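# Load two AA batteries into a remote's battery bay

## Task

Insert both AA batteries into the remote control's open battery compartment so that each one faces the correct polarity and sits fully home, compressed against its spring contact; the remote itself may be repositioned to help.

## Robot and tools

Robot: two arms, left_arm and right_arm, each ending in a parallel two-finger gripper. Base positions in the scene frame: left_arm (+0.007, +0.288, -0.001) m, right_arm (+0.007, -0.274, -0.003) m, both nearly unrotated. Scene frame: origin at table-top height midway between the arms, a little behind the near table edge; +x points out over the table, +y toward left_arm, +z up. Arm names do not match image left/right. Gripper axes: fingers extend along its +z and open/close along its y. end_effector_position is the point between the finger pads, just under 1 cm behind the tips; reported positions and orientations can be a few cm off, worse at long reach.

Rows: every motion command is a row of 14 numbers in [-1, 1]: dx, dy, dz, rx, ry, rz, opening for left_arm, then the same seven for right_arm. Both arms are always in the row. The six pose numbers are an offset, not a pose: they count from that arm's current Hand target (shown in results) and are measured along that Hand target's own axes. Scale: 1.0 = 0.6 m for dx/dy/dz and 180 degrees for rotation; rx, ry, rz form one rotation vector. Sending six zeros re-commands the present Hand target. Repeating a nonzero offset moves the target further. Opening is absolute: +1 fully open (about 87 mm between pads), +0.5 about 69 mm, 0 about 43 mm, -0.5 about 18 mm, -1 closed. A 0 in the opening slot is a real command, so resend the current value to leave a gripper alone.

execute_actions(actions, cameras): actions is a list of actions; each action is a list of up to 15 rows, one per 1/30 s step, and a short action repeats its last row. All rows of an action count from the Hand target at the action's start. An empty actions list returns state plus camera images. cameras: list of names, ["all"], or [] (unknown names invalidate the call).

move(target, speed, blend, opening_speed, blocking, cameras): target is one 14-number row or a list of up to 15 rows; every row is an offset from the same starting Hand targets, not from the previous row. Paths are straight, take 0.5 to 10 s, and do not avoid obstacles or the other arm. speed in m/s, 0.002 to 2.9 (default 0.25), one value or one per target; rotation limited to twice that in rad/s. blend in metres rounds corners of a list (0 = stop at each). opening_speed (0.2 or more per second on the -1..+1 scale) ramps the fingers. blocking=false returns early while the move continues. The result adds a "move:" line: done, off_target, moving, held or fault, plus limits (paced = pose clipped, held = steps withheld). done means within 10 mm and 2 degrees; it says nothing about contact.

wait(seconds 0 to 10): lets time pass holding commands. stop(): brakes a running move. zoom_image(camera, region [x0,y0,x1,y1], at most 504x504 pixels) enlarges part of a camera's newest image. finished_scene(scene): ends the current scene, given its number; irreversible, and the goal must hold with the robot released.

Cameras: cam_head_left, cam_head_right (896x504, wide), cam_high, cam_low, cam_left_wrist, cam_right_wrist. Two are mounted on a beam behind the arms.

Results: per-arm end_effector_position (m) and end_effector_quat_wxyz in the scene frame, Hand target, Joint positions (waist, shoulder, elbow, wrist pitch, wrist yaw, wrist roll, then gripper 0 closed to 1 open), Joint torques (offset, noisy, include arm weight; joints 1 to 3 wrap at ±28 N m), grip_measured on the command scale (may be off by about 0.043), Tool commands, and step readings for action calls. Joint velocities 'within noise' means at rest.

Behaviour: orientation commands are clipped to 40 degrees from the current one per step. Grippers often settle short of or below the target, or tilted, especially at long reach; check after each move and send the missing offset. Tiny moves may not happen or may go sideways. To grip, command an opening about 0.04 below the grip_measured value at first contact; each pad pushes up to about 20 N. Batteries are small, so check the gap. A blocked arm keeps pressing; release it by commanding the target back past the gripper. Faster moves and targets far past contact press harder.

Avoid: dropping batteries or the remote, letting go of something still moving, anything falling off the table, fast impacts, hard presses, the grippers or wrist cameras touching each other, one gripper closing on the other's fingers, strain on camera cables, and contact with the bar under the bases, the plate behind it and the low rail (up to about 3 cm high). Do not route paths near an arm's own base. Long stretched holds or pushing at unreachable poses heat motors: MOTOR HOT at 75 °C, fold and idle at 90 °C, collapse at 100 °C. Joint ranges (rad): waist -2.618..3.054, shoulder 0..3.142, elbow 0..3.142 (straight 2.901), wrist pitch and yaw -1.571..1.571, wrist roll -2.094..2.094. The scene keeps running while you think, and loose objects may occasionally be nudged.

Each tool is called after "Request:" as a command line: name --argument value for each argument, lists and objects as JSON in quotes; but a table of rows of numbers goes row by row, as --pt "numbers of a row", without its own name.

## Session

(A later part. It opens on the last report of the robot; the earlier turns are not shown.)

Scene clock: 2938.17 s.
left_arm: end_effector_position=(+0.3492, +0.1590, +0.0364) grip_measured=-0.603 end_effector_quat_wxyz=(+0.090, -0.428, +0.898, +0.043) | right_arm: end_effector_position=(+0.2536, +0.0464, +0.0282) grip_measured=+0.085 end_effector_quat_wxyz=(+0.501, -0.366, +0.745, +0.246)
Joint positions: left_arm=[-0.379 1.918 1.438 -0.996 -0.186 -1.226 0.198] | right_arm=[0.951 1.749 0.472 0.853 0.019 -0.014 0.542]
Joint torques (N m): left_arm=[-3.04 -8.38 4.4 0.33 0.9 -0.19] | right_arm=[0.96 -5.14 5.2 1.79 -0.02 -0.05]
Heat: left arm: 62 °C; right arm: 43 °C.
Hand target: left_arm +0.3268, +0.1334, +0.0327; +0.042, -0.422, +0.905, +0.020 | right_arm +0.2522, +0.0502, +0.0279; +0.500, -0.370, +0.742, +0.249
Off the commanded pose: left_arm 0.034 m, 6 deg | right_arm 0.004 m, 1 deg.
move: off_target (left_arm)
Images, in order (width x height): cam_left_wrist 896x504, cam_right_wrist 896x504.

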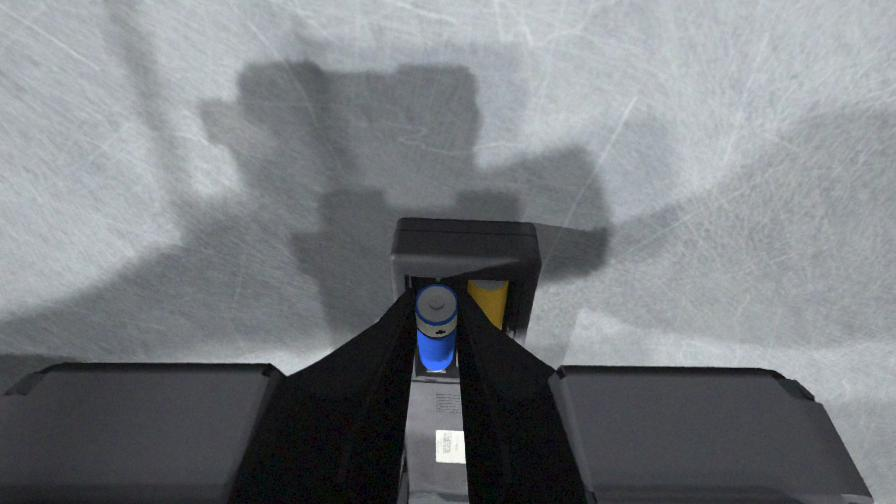

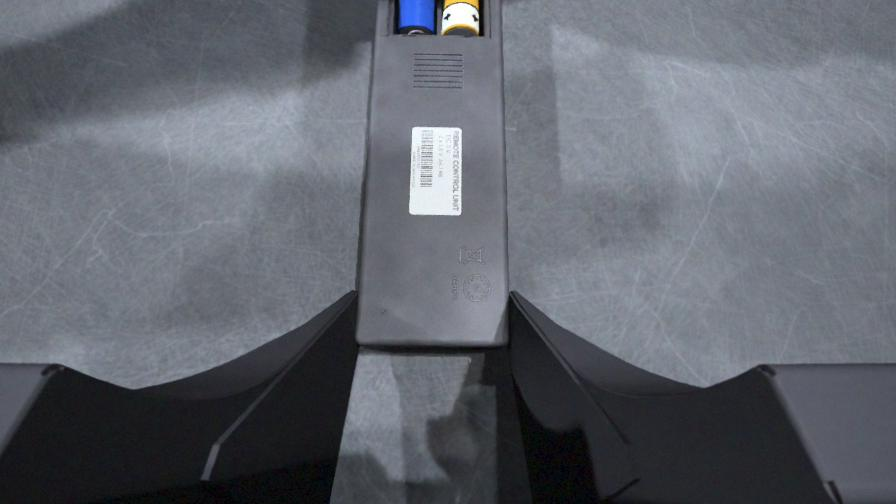

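Request:
move --pt "0.025 0.0 0.002 0 0.015 0 -0.66 0 0 0 0 0 0 0.0" --speed 0.05 --cameras '["cam_left_wrist", "cam_right_wrist"]'

Request:
zoom_image --camera "cam_left_wrist" --region '[370, 200, 550, 400]'

Request:
zoom_image --camera "cam_right_wrist" --region '[370, 0, 510, 80]'

Scene clock: 2958.83 s.
left_arm: end_effector_position=(+0.3484, +0.1575, +0.0359) grip_measured=-0.603 end_effector_quat_wxyz=(+0.090, -0.430, +0.897, +0.043) | right_arm: end_effector_position=(+0.2537, +0.0463, +0.0282) grip_measured=+0.085 end_effector_quat_wxyz=(+0.501, -0.366, +0.745, +0.246)
Joint positions: left_arm=[-0.383 1.918 1.436 -0.996 -0.186 -1.237 0.198] | right_arm=[0.951 1.749 0.472 0.853 0.019 -0.014 0.542]
Joint torques (N m): left_arm=[-4.05 -8.21 3.49 0.29 1.3 -0.28] | right_arm=[0.95 -5.12 5.23 1.79 -0.03 -0.04]
Heat: left arm: 63 °C; right arm: 43 °C.
Hand target: left_arm +0.3173, +0.1221, +0.0301; +0.020, -0.423, +0.906, +0.010 | right_arm +0.2523, +0.0502, +0.0279; +0.500, -0.370, +0.742, +0.249
Off the commanded pose: left_arm 0.048 m, 9 deg | right_arm 0.004 m, 1 deg.
move: off_target (left_arm)
Images, in order (width x height): cam_left_wrist 896x504, cam_right_wrist 896x504.

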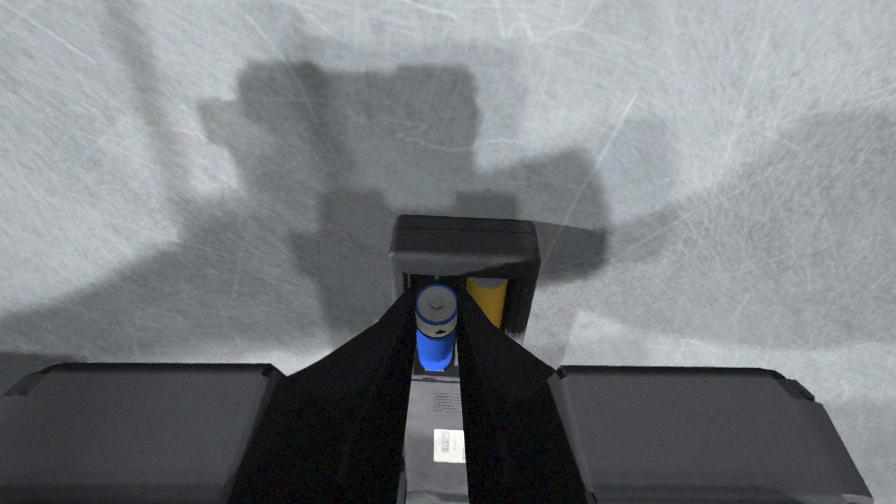

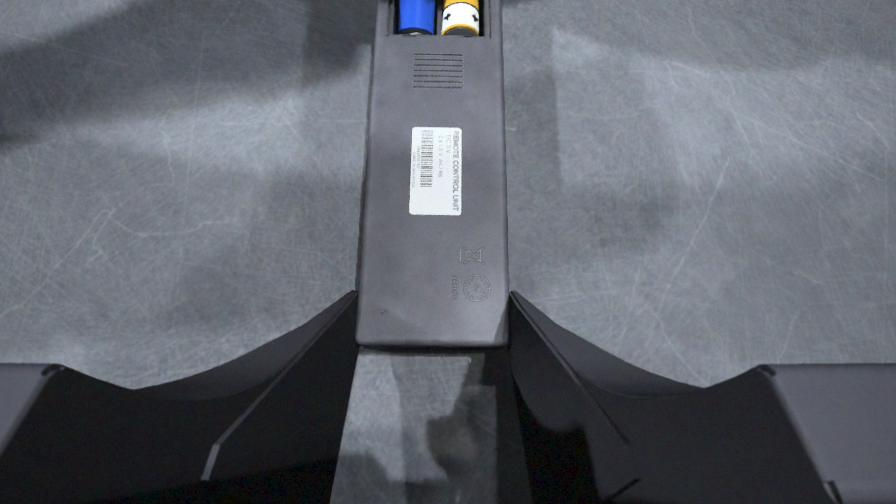

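Scaled by 2.520 from the camera's 896x504 image, which has a finer 1280x720 frame.

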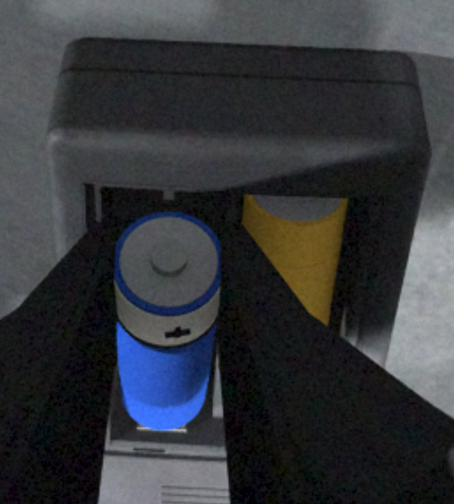

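Scaled by 3.600 from the camera's 896x504 image, which has a finer 1280x720 frame.

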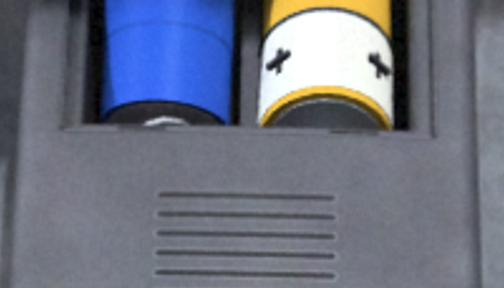

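Request:
move --pt "0.0011 0.0 0.025 0 0.0 0 -0.66 0 0 0 0 0 0 0.0" --speed 0.05 --cameras '["cam_left_wrist", "cam_right_wrist"]'

Request:
zoom_image --camera "cam_left_wrist" --region '[370, 200, 550, 400]'

Request:
zoom_image --camera "cam_right_wrist" --region '[370, 0, 510, 80]'

Scene clock: 2971.67 s.
left_arm: end_effector_position=(+0.3480, +0.1576, +0.0352) grip_measured=-0.603 end_effector_quat_wxyz=(+0.094, -0.432, +0.896, +0.039) | right_arm: end_effector_position=(+0.2537, +0.0463, +0.0282) grip_measured=+0.085 end_effector_quat_wxyz=(+0.501, -0.366, +0.745, +0.246)
Joint positions: left_arm=[-0.383 1.905 1.416 -0.975 -0.186 -1.239 0.198] | right_arm=[0.951 1.749 0.472 0.853 0.019 -0.014 0.542]
Joint torques (N m): left_arm=[-4.07 -6.12 1.85 0.62 1.32 -0.26] | right_arm=[0.95 -5.14 5.2 1.79 -0.02 -0.04]
Heat: left arm: 63 °C; right arm: 43 °C.
Hand target: left_arm +0.3173, +0.1221, +0.0151; +0.020, -0.423, +0.906, +0.010 | right_arm +0.2523, +0.0502, +0.0279; +0.500, -0.370, +0.742, +0.249
Off the commanded pose: left_arm 0.051 m, 9 deg | right_arm 0.004 m, 1 deg.
move: off_target (left_arm)
Images, in order (width x height): cam_left_wrist 896x504, cam_right_wrist 896x504.

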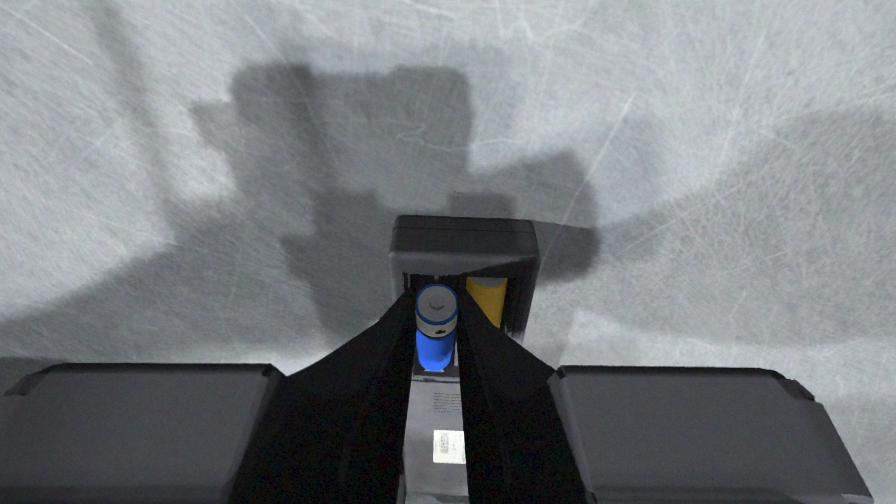

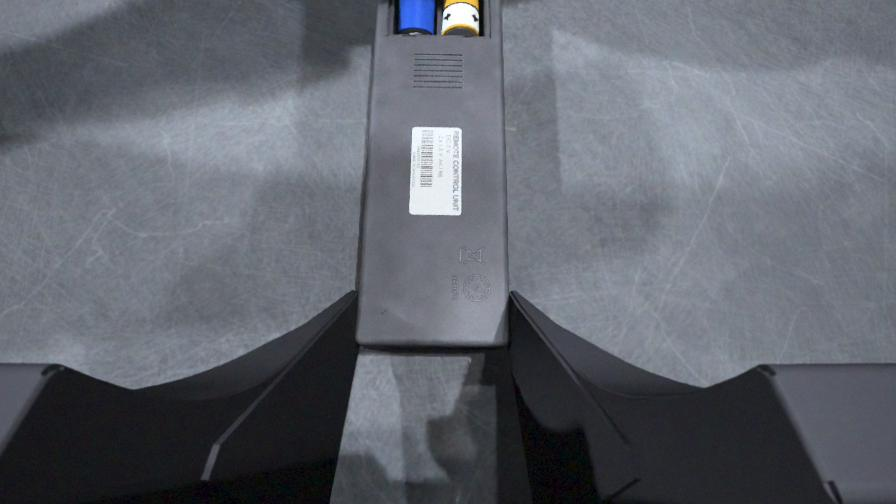

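Scaled by 2.520 from the camera's 896x504 image, which has a finer 1280x720 frame.

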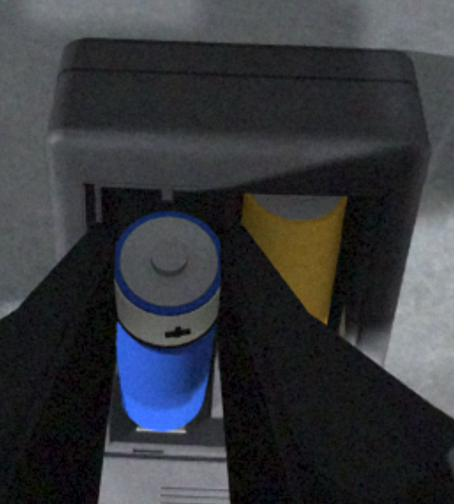

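Scaled by 3.600 from the camera's 896x504 image, which has a finer 1280x720 frame.

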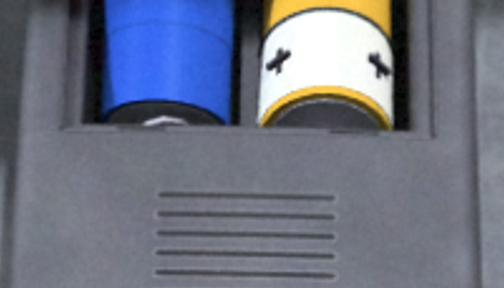

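Request:
move --pt "-0.0635 -0.0017 -0.027 0 -0.03 0 -0.66 0 0 0 0 0 0 0.0" --speed 0.06 --cameras '["cam_left_wrist"]'

Request:
zoom_image --camera "cam_left_wrist" --region '[370, 200, 550, 400]'

Scene clock: 2983.73 s.
left_arm: end_effector_position=(+0.3506, +0.1618, +0.0366) grip_measured=-0.603 end_effector_quat_wxyz=(+0.097, -0.430, +0.897, +0.039) | right_arm: end_effector_position=(+0.2537, +0.0463, +0.0282) grip_measured=+0.085 end_effector_quat_wxyz=(+0.501, -0.366, +0.745, +0.246)
Joint positions: left_arm=[-0.372 1.905 1.421 -0.975 -0.189 -1.222 0.198] | right_arm=[0.951 1.749 0.472 0.853 0.019 -0.014 0.542]
Joint torques (N m): left_arm=[-0.49 -6.39 8.09 0.32 0.51 0.12] | right_arm=[0.95 -5.16 5.23 1.79 -0.02 -0.03]
Heat: left arm: 61 °C; right arm: 43 °C.
Hand target: left_arm +0.3422, +0.1500, +0.0330; +0.063, -0.422, +0.904, +0.030 | right_arm +0.2523, +0.0502, +0.0279; +0.500, -0.370, +0.742, +0.249
Off the commanded pose: left_arm 0.015 m, 4 deg | right_arm 0.004 m, 1 deg.
move: off_target (left_arm)
Images, in order (width x height): cam_left_wrist 896x504.

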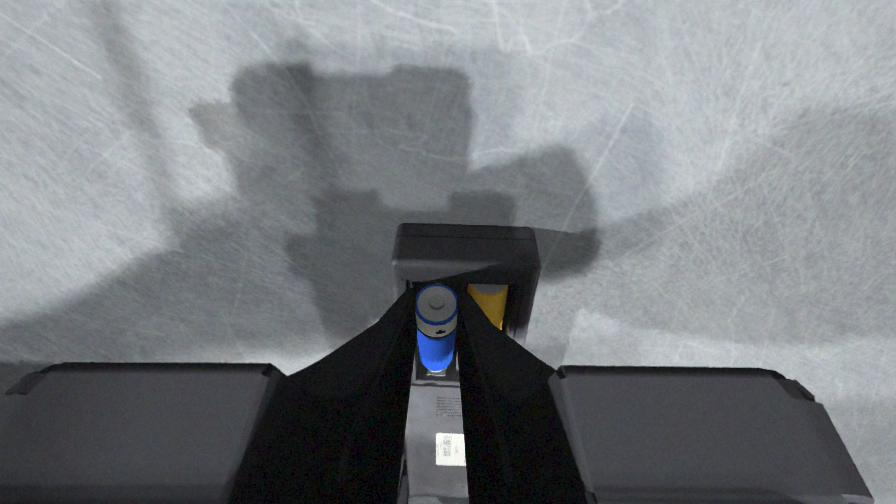

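Scaled by 2.520 from the camera's 896x504 image, which has a finer 1280x720 frame.

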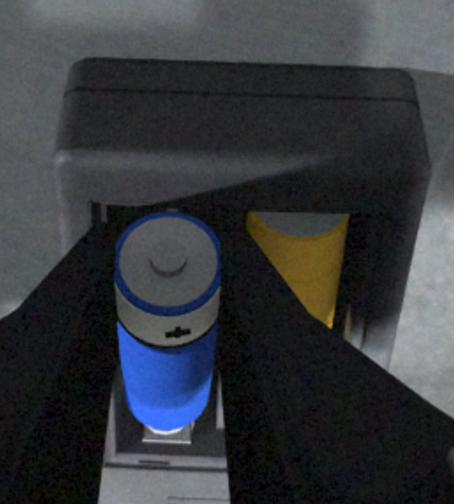

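Request:
move --pt "0 0 0 0 0 0 -0.45 0 0 0 0 0 0 0.0" --speed 0.06 --opening_speed 0.25 --cameras '["cam_left_wrist", "cam_right_wrist", "cam_low"]'

Request:
zoom_image --camera "cam_left_wrist" --region '[370, 200, 550, 400]'

Request:
zoom_image --camera "cam_right_wrist" --region '[370, 0, 510, 80]'

Scene clock: 2988.00 s.
left_arm: end_effector_position=(+0.3478, +0.1554, +0.0363) grip_measured=-0.451 end_effector_quat_wxyz=(+0.082, -0.429, +0.899, +0.027) | right_arm: end_effector_position=(+0.2537, +0.0463, +0.0282) grip_measured=+0.085 end_effector_quat_wxyz=(+0.501, -0.366, +0.745, +0.246)
Joint positions: left_arm=[-0.372 1.908 1.422 -0.978 -0.151 -1.22 0.275] | right_arm=[0.951 1.749 0.472 0.853 0.019 -0.014 0.542]
Joint torques (N m): left_arm=[-0.46 -6.54 7.87 0.34 0.13 0.1] | right_arm=[0.95 -5.14 5.2 1.79 -0.03 -0.05]
Heat: left arm: 60 °C; right arm: 43 °C.
Hand target: left_arm +0.3421, +0.1501, +0.0330; +0.063, -0.422, +0.904, +0.030 | right_arm +0.2523, +0.0502, +0.0279; +0.500, -0.370, +0.742, +0.249
Off the commanded pose: left_arm 0.008 m, 2 deg | right_arm 0.004 m, 1 deg.
move: done
Images, in order (width x height): cam_low 896x504, cam_left_wrist 896x504, cam_right_wrist 896x504.

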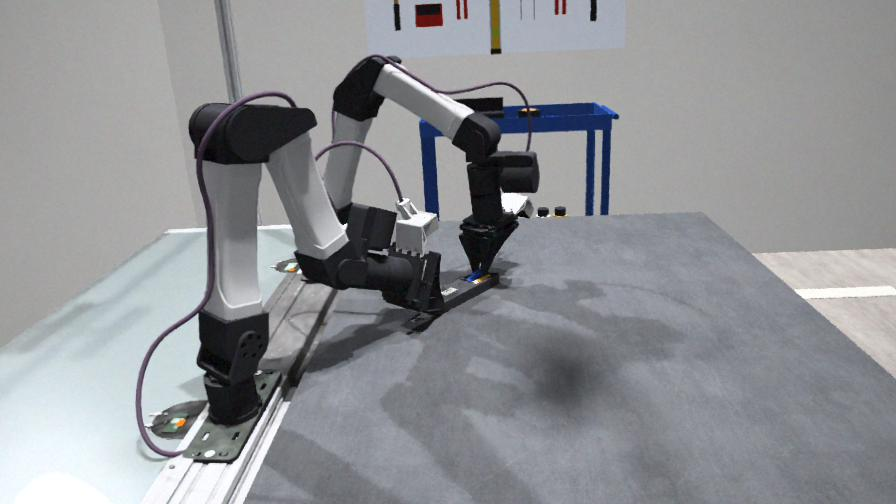

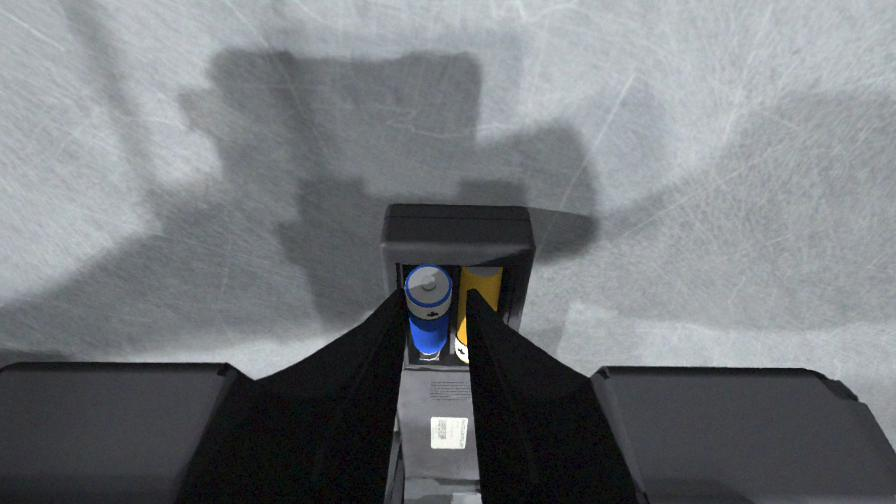

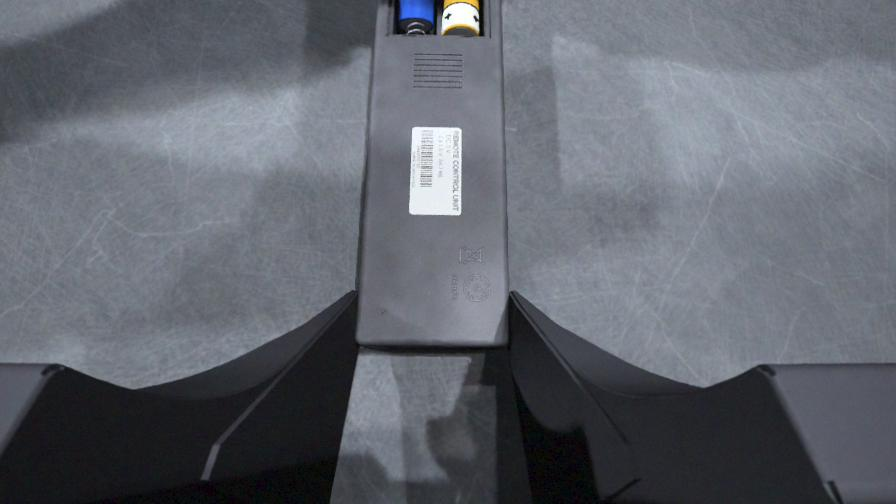

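Scaled by 2.520 from the camera's 896x504 image, which has a finer 1280x720 frame.

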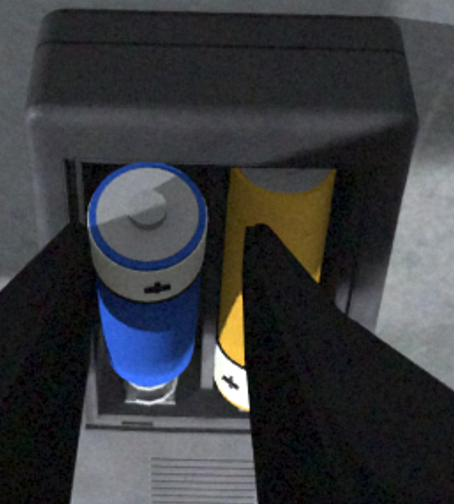

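Scaled by 3.600 from the camera's 896x504 image, which has a finer 1280x720 frame.

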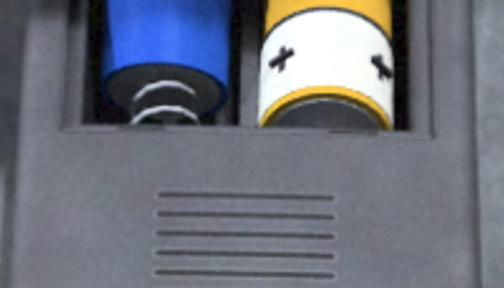

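Request:
move --pt "-0.003 0 -0.06 0 0 0 -0.45 0 0 0 0 0 0 0.0" --pt "-0.003 0 -0.06 0 0 0 -0.8 0 0 0 0 0 0 0.0" --speed 0.06 --cameras '["cam_left_wrist", "cam_right_wrist"]'

Request:
zoom_image --camera "cam_left_wrist" --region '[370, 160, 550, 360]'

Request:
zoom_image --camera "cam_right_wrist" --region '[370, 0, 510, 80]'

Scene clock: 3000.60 s.
left_arm: end_effector_position=(+0.3389, +0.1527, +0.0574) grip_measured=-0.800 end_effector_quat_wxyz=(+0.063, -0.422, +0.903, +0.041) | right_arm: end_effector_position=(+0.2537, +0.0463, +0.0282) grip_measured=+0.085 end_effector_quat_wxyz=(+0.501, -0.366, +0.745, +0.246)
Joint positions: left_arm=[-0.384 1.908 1.508 -1.112 -0.143 -1.22 0.1] | right_arm=[0.951 1.749 0.472 0.853 0.019 -0.014 0.542]
Joint torques (N m): left_arm=[-0.18 -9.2 9.32 0.27 0.04 0.01] | right_arm=[0.98 -5.15 5.23 1.79 -0.03 -0.04]
Heat: left arm: 59 °C; right arm: 43 °C.
Hand target: left_arm +0.3400, +0.1475, +0.0689; +0.063, -0.422, +0.904, +0.030 | right_arm +0.2523, +0.0502, +0.0279; +0.500, -0.370, +0.742, +0.249
Off the commanded pose: left_arm 0.013 m, 1 deg | right_arm 0.004 m, 1 deg.
move: off_target (left_arm); target 2's new opening was sent with left_arm's hand 0.013 m and 1 deg from that target
Images, in order (width x height): cam_left_wrist 896x504, cam_right_wrist 896x504.

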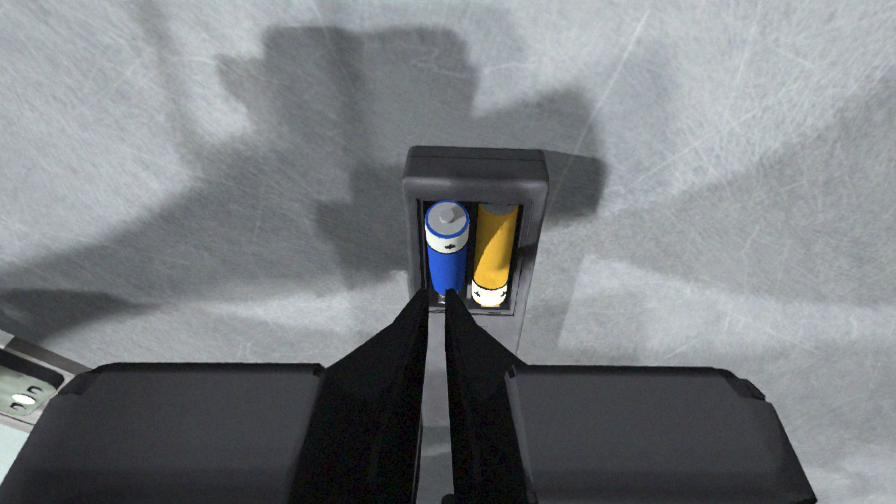

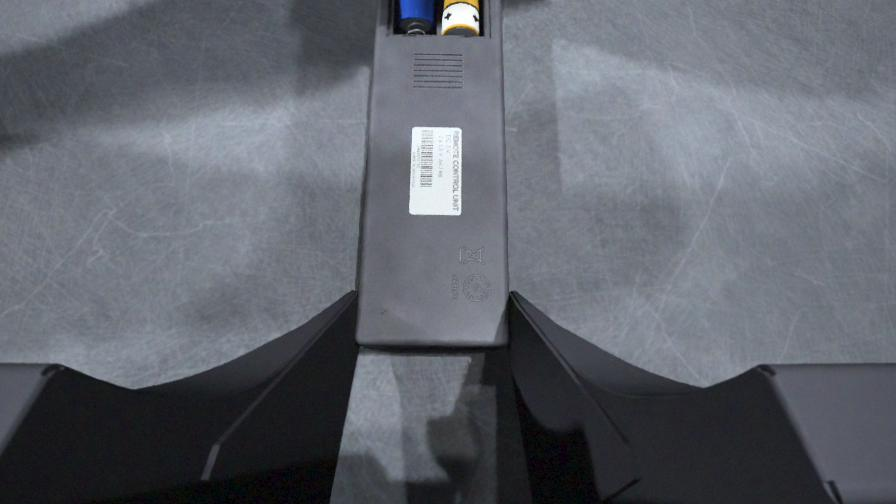

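Scaled by 2.520 from the camera's 896x504 image, which has a finer 1280x720 frame.

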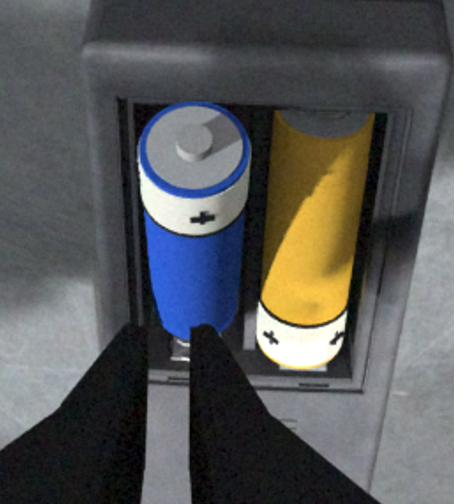

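Scaled by 3.600 from the camera's 896x504 image, which has a finer 1280x720 frame.

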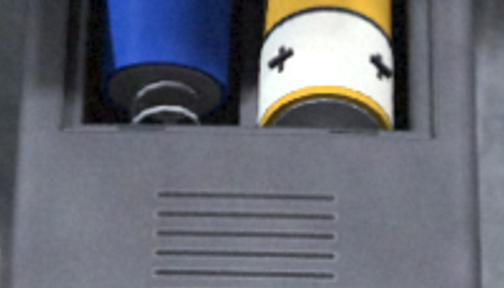

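Request:
move --pt "-0.0408 0.0002 0.0283 0 0.0444 0 -0.8 0 0 0 0 0 0 0.0" --speed 0.07 --cameras '["cam_left_wrist", "cam_right_wrist"]'

Request:
zoom_image --camera "cam_left_wrist" --region '[350, 180, 550, 400]'

Scene clock: 3018.33 s.
left_arm: end_effector_position=(+0.3560, +0.1699, +0.0511) grip_measured=-0.800 end_effector_quat_wxyz=(+0.008, -0.425, +0.905, +0.005) | right_arm: end_effector_position=(+0.2537, +0.0463, +0.0282) grip_measured=+0.085 end_effector_quat_wxyz=(+0.501, -0.366, +0.745, +0.246)
Joint positions: left_arm=[-0.265 1.989 1.582 -1.131 -0.011 -1.107 0.1] | right_arm=[0.951 1.749 0.472 0.853 0.019 -0.014 0.542]
Joint torques (N m): left_arm=[0.68 -7.99 9.35 0.21 0.14 0.09] | right_arm=[0.96 -5.15 5.19 1.79 -0.03 -0.05]
Heat: left arm: 61 °C; right arm: 43 °C.
Hand target: left_arm +0.3570, +0.1680, +0.0555; +0.000, -0.423, +0.906, +0.000 | right_arm +0.2523, +0.0502, +0.0279; +0.500, -0.370, +0.742, +0.249
Off the commanded pose: left_arm 0.005 m, 1 deg | right_arm 0.004 m, 1 deg.
move: done
Images, in order (width x height): cam_left_wrist 896x504, cam_right_wrist 896x504.

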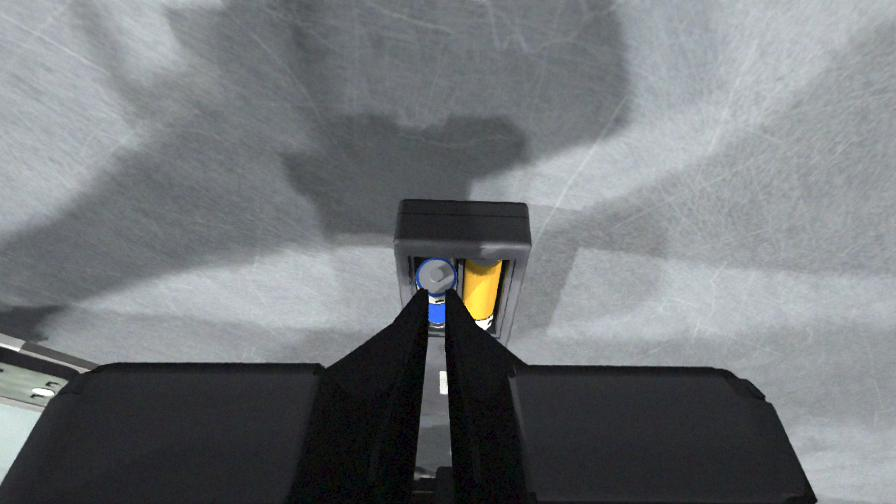

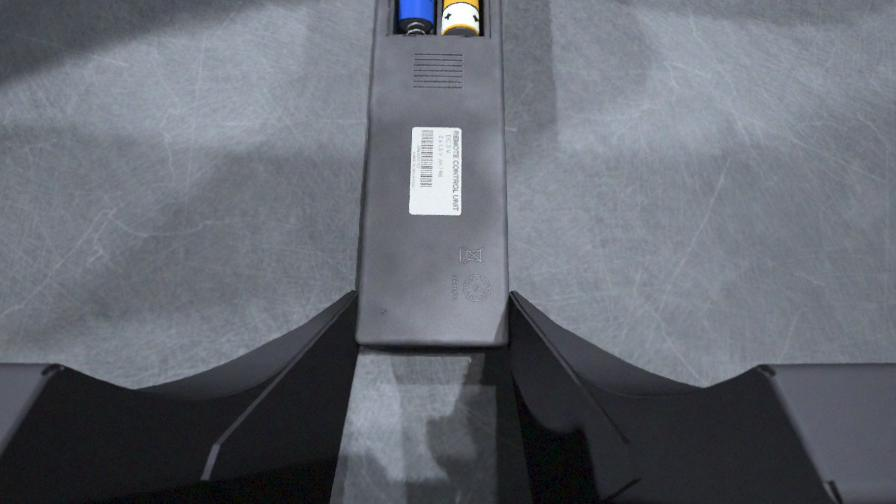

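Scaled by 2.291 from the camera's 896x504 image, which has a finer 1280x720 frame.

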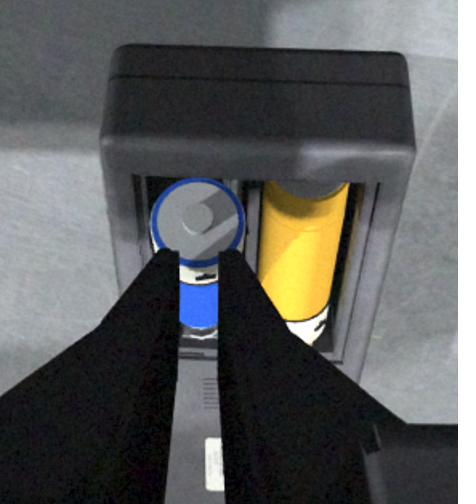

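Request:
move --pt "0.002 0.0 0.025 0 0 0 -0.8 0 0 0 0 0 0 0.0" --pt "0.02 0.0 0.0475 0 0 0 -0.8 0 0 0 0 0 0 0.0" --speed 0.05 --blend 0.003 --cameras '["cam_left_wrist", "cam_right_wrist"]'

Request:
zoom_image --camera "cam_left_wrist" --region '[350, 180, 550, 400]'

Request:
zoom_image --camera "cam_right_wrist" --region '[370, 0, 510, 80]'

Scene clock: 3028.80 s.
left_arm: end_effector_position=(+0.3537, +0.1686, +0.0458) grip_measured=-0.800 end_effector_quat_wxyz=(+0.010, -0.424, +0.906, +0.000) | right_arm: end_effector_position=(+0.2537, +0.0463, +0.0282) grip_measured=+0.085 end_effector_quat_wxyz=(+0.501, -0.366, +0.745, +0.246)
Joint positions: left_arm=[-0.268 1.977 1.544 -1.095 -0.007 -1.108 0.1] | right_arm=[0.951 1.749 0.472 0.853 0.019 -0.014 0.542]
Joint torques (N m): left_arm=[-1.81 -6.67 2.3 1.01 0.11 -0.14] | right_arm=[0.96 -5.15 5.2 1.79 -0.03 -0.05]
Heat: left arm: 60 °C; right arm: 43 °C.
Hand target: left_arm +0.3493, +0.1588, +0.0270; +0.000, -0.423, +0.906, +0.000 | right_arm +0.2523, +0.0502, +0.0279; +0.500, -0.370, +0.742, +0.249
Off the commanded pose: left_arm 0.022 m, 1 deg | right_arm 0.004 m, 1 deg.
move: off_target (left_arm)
Images, in order (width x height): cam_left_wrist 896x504, cam_right_wrist 896x504.

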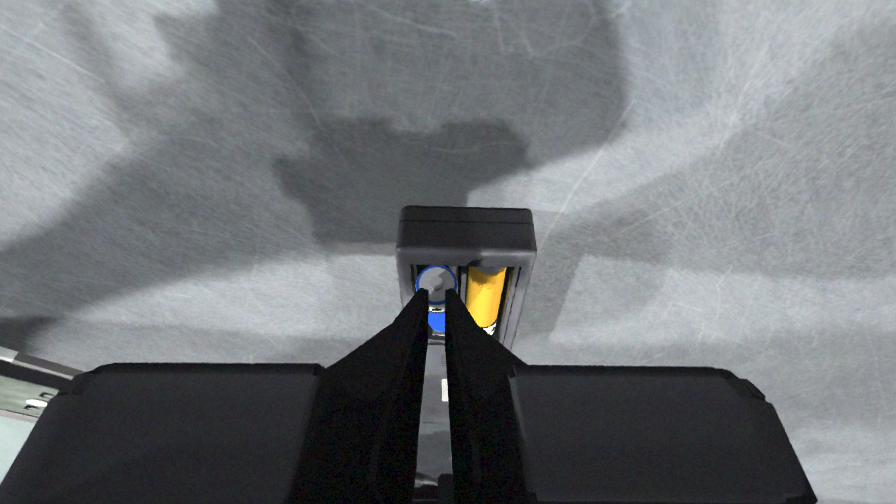

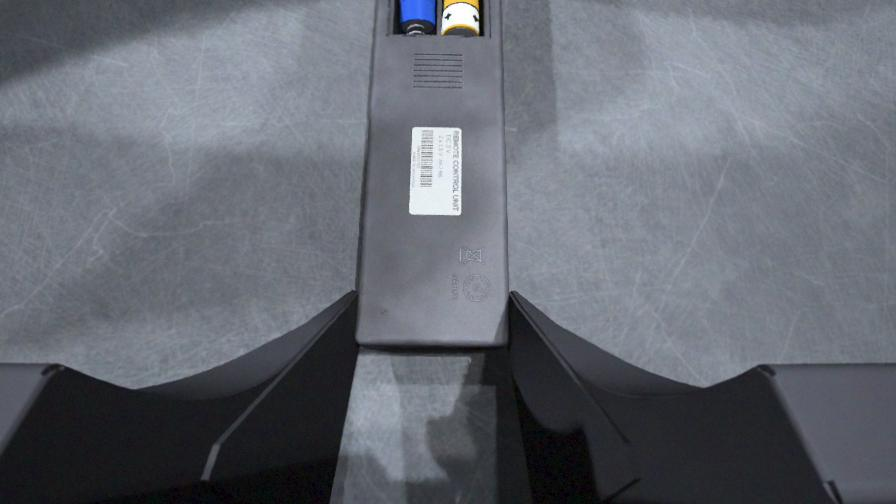

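Scaled by 2.291 from the camera's 896x504 image, which has a finer 1280x720 frame.

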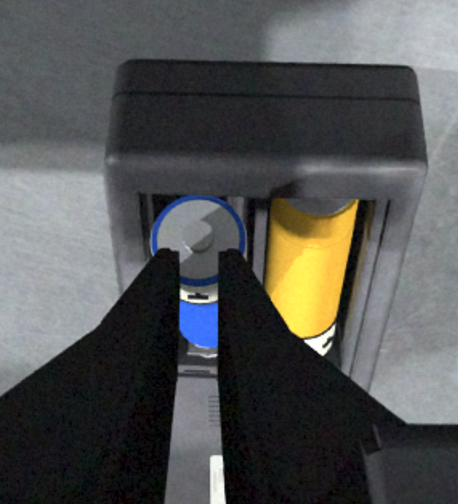

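Scaled by 3.600 from the camera's 896x504 image, which has a finer 1280x720 frame.

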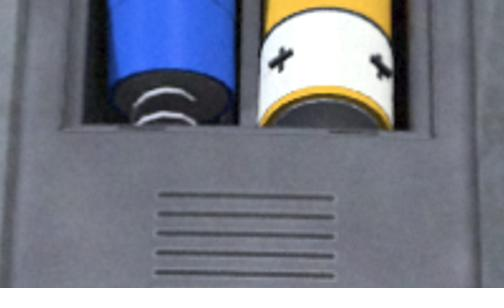

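Request:
move --pt "0.02 0.008 0.015 0 0 0 -0.8 0 0 0 0 0 0 0.0" --pt "0.025 -0.008 0.02 0 0 0 -0.8 0 0 0 0 0 0 0.0" --pt "0.03 0.0 0.022 0 0 0 -0.8 0 0 0 0 0 0 0.0" --speed 0.05 --blend 0.003 --cameras '["cam_left_wrist", "cam_right_wrist"]'

Request:
zoom_image --camera "cam_left_wrist" --region '[350, 180, 550, 400]'

Request:
zoom_image --camera "cam_right_wrist" --region '[370, 0, 510, 80]'

Scene clock: 3034.37 s.
left_arm: end_effector_position=(+0.3466, +0.1585, +0.0326) grip_measured=-0.799 end_effector_quat_wxyz=(+0.019, -0.424, +0.906, +0.002) | right_arm: end_effector_position=(+0.2537, +0.0463, +0.0282) grip_measured=+0.085 end_effector_quat_wxyz=(+0.501, -0.366, +0.745, +0.246)
Joint positions: left_arm=[-0.306 1.962 1.47 -1.026 -0.023 -1.145 0.1] | right_arm=[0.951 1.749 0.472 0.853 0.019 -0.014 0.542]
Joint torques (N m): left_arm=[-2.32 -6.22 2.47 0.94 0.21 -0.15] | right_arm=[0.95 -5.15 5.23 1.79 -0.03 -0.04]
Heat: left arm: 59 °C; right arm: 43 °C.
Hand target: left_arm +0.3377, +0.1451, +0.0137; +0.000, -0.423, +0.906, +0.000 | right_arm +0.2523, +0.0502, +0.0279; +0.500, -0.370, +0.742, +0.249
Off the commanded pose: left_arm 0.025 m, 2 deg | right_arm 0.004 m, 1 deg.
move: off_target (left_arm); blend cut to 0.0029 m at target 2
Images, in order (width x height): cam_left_wrist 896x504, cam_right_wrist 896x504.

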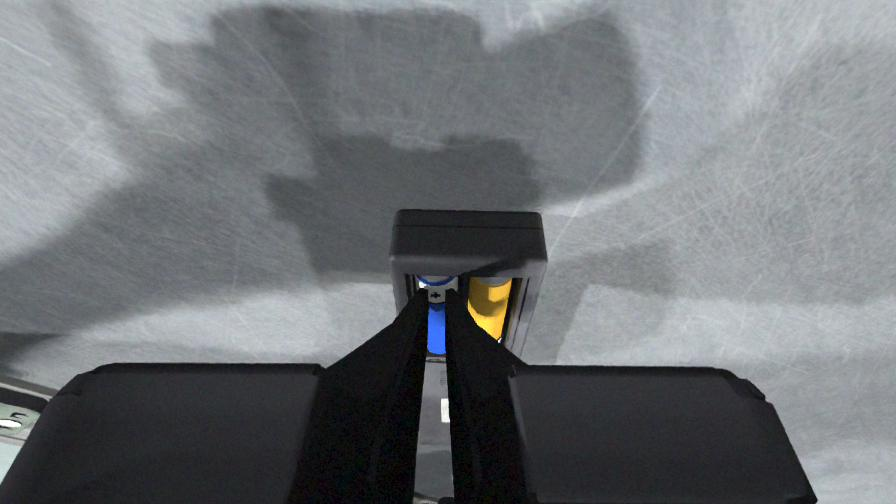

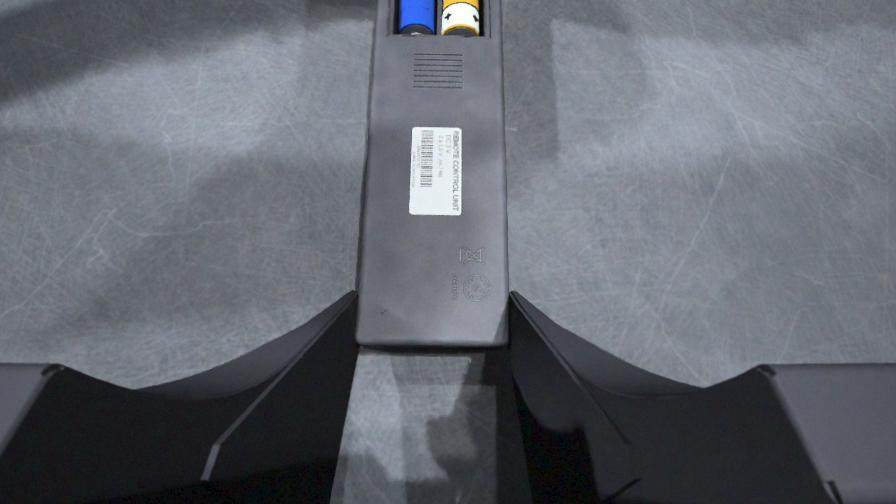

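Scaled by 2.291 from the camera's 896x504 image, which has a finer 1280x720 frame.

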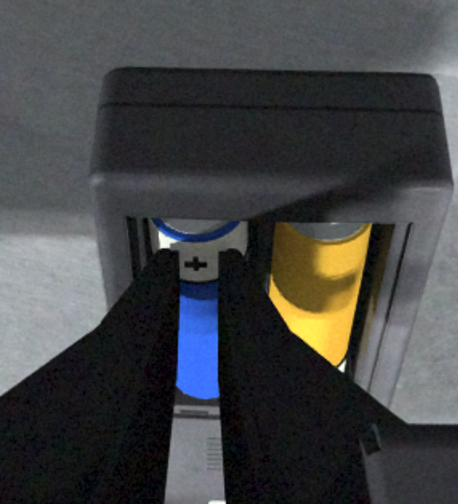

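Scaled by 3.600 from the camera's 896x504 image, which has a finer 1280x720 frame.

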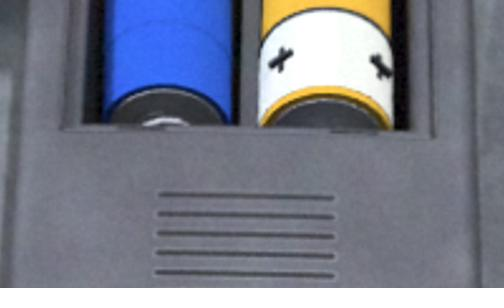

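Request:
move --pt "-0.015 0.0 -0.09 0 0 0 -0.8 0 0 0 0 0 0 0.0" --speed 0.08 --cameras '["cam_left_wrist", "cam_right_wrist"]'

Request:
zoom_image --camera "cam_left_wrist" --region '[350, 120, 550, 320]'

Request:
zoom_image --camera "cam_right_wrist" --region '[370, 0, 510, 80]'

Scene clock: 3041.27 s.
left_arm: end_effector_position=(+0.3420, +0.1533, +0.0586) grip_measured=-0.800 end_effector_quat_wxyz=(+0.003, -0.420, +0.908, +0.009) | right_arm: end_effector_position=(+0.2537, +0.0463, +0.0282) grip_measured=+0.085 end_effector_quat_wxyz=(+0.501, -0.366, +0.745, +0.246)
Joint positions: left_arm=[-0.317 1.961 1.572 -1.161 -0.012 -1.149 0.1] | right_arm=[0.951 1.749 0.472 0.853 0.019 -0.014 0.542]
Joint torques (N m): left_arm=[0.9 -8.87 9.18 0.15 0.14 0.05] | right_arm=[0.95 -5.15 5.23 1.79 -0.02 -0.05]
Heat: left arm: 59 °C; right arm: 43 °C.
Hand target: left_arm +0.3436, +0.1519, +0.0678; +0.000, -0.423, +0.906, +0.000 | right_arm +0.2523, +0.0502, +0.0279; +0.500, -0.370, +0.742, +0.249
Off the commanded pose: left_arm 0.009 m, 1 deg | right_arm 0.004 m, 1 deg.
move: done
Images, in order (width x height): cam_left_wrist 896x504, cam_right_wrist 896x504.

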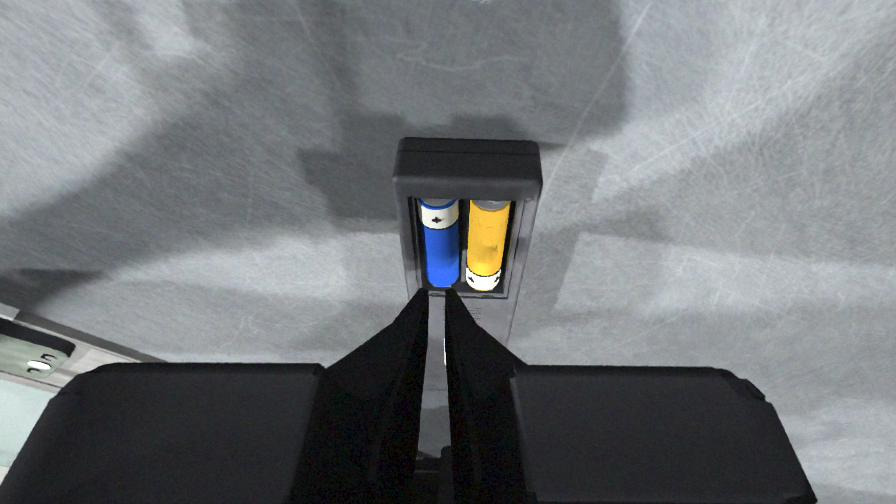

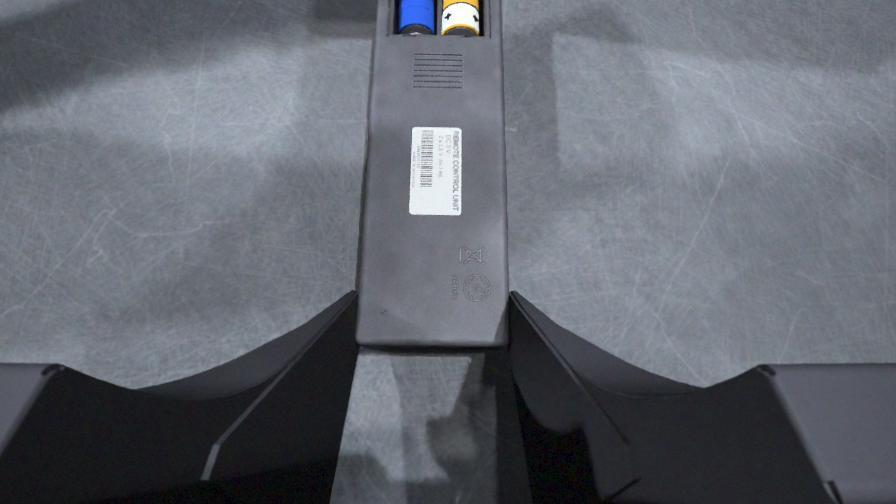

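Scaled by 2.520 from the camera's 896x504 image, which has a finer 1280x720 frame.

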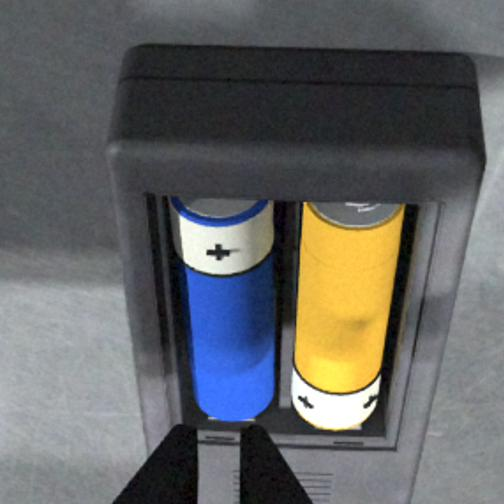

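Scaled by 3.600 from the camera's 896x504 image, which has a finer 1280x720 frame.

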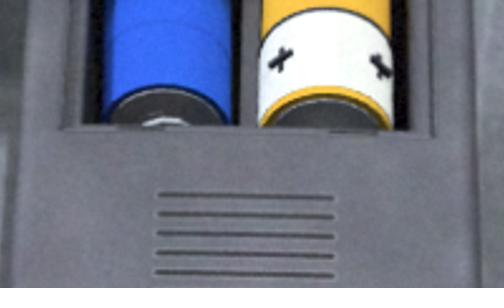

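Request:
move --pt "0 0 -0.1 0 0 0 -0.8 0 0 0 0 0 0 0.5" --pt "0 0 -0.15 0 0 0 -0.8 0 0 -0.12 0 0 0 0.5" --speed 0.1 --opening_speed 0.5 --cameras '["cam_left_wrist", "cam_right_wrist"]'

Request:
zoom_image --camera "cam_left_wrist" --region '[350, 20, 600, 300]'

Scene clock: 3047.90 s.
left_arm: end_effector_position=(+0.3438, +0.1522, +0.1534) grip_measured=-0.800 end_effector_quat_wxyz=(+0.008, -0.420, +0.908, +0.004) | right_arm: end_effector_position=(+0.2138, -0.0046, +0.0503) grip_measured=+0.500 end_effector_quat_wxyz=(+0.496, -0.369, +0.747, +0.245)
Joint positions: left_arm=[-0.317 1.961 1.951 -1.527 -0.012 -1.149 0.1] | right_arm=[0.956 1.364 0.28 0.646 0.019 -0.014 0.75]
Joint torques (N m): left_arm=[1.02 -7.68 9.21 0.25 0.14 0.04] | right_arm=[0.99 -5.16 5.24 1.73 0.03 -0.02]
Heat: left arm: 59 °C; right arm: 44 °C.
Hand target: left_arm +0.3436, +0.1519, +0.1578; +0.000, -0.423, +0.906, +0.000 | right_arm +0.2121, -0.0031, +0.0550; +0.500, -0.370, +0.742, +0.249
Off the commanded pose: left_arm 0.004 m, 1 deg | right_arm 0.005 m, 1 deg.
move: done
Images, in order (width x height): cam_left_wrist 896x504, cam_right_wrist 896x504.

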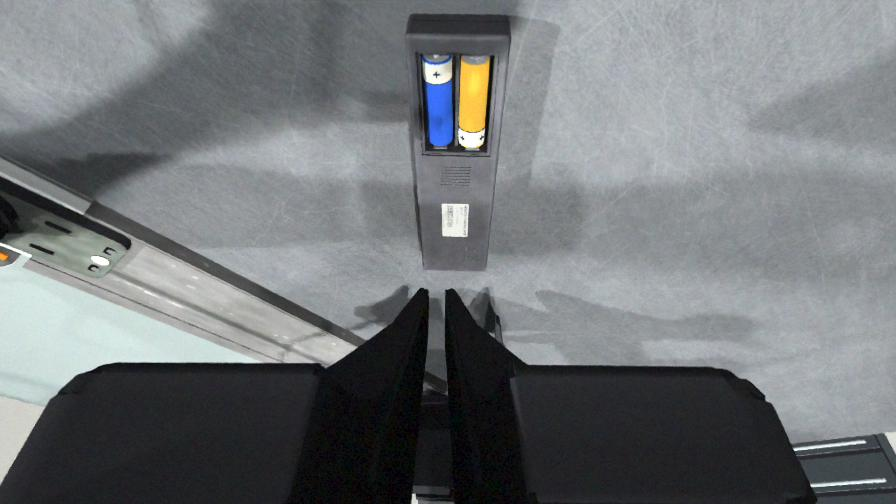

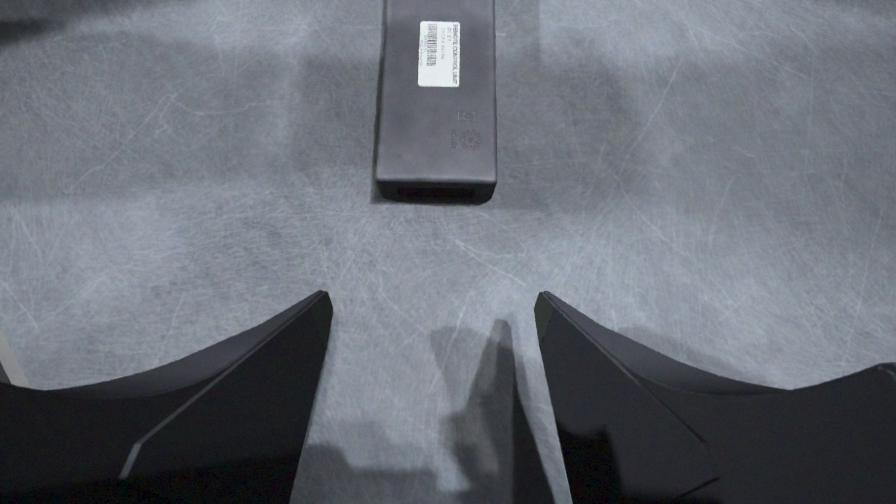

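Scaled by 1.800 from the camera's 896x504 image, which has a finer 1280x720 frame.

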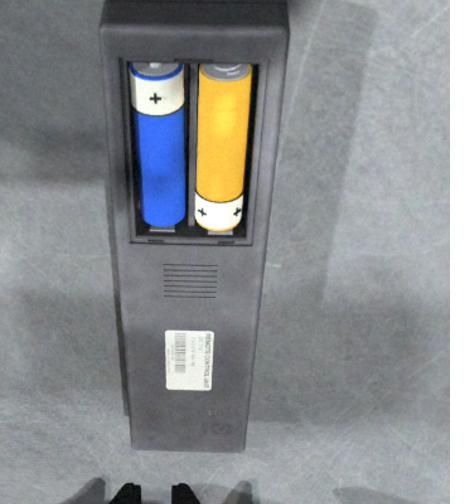

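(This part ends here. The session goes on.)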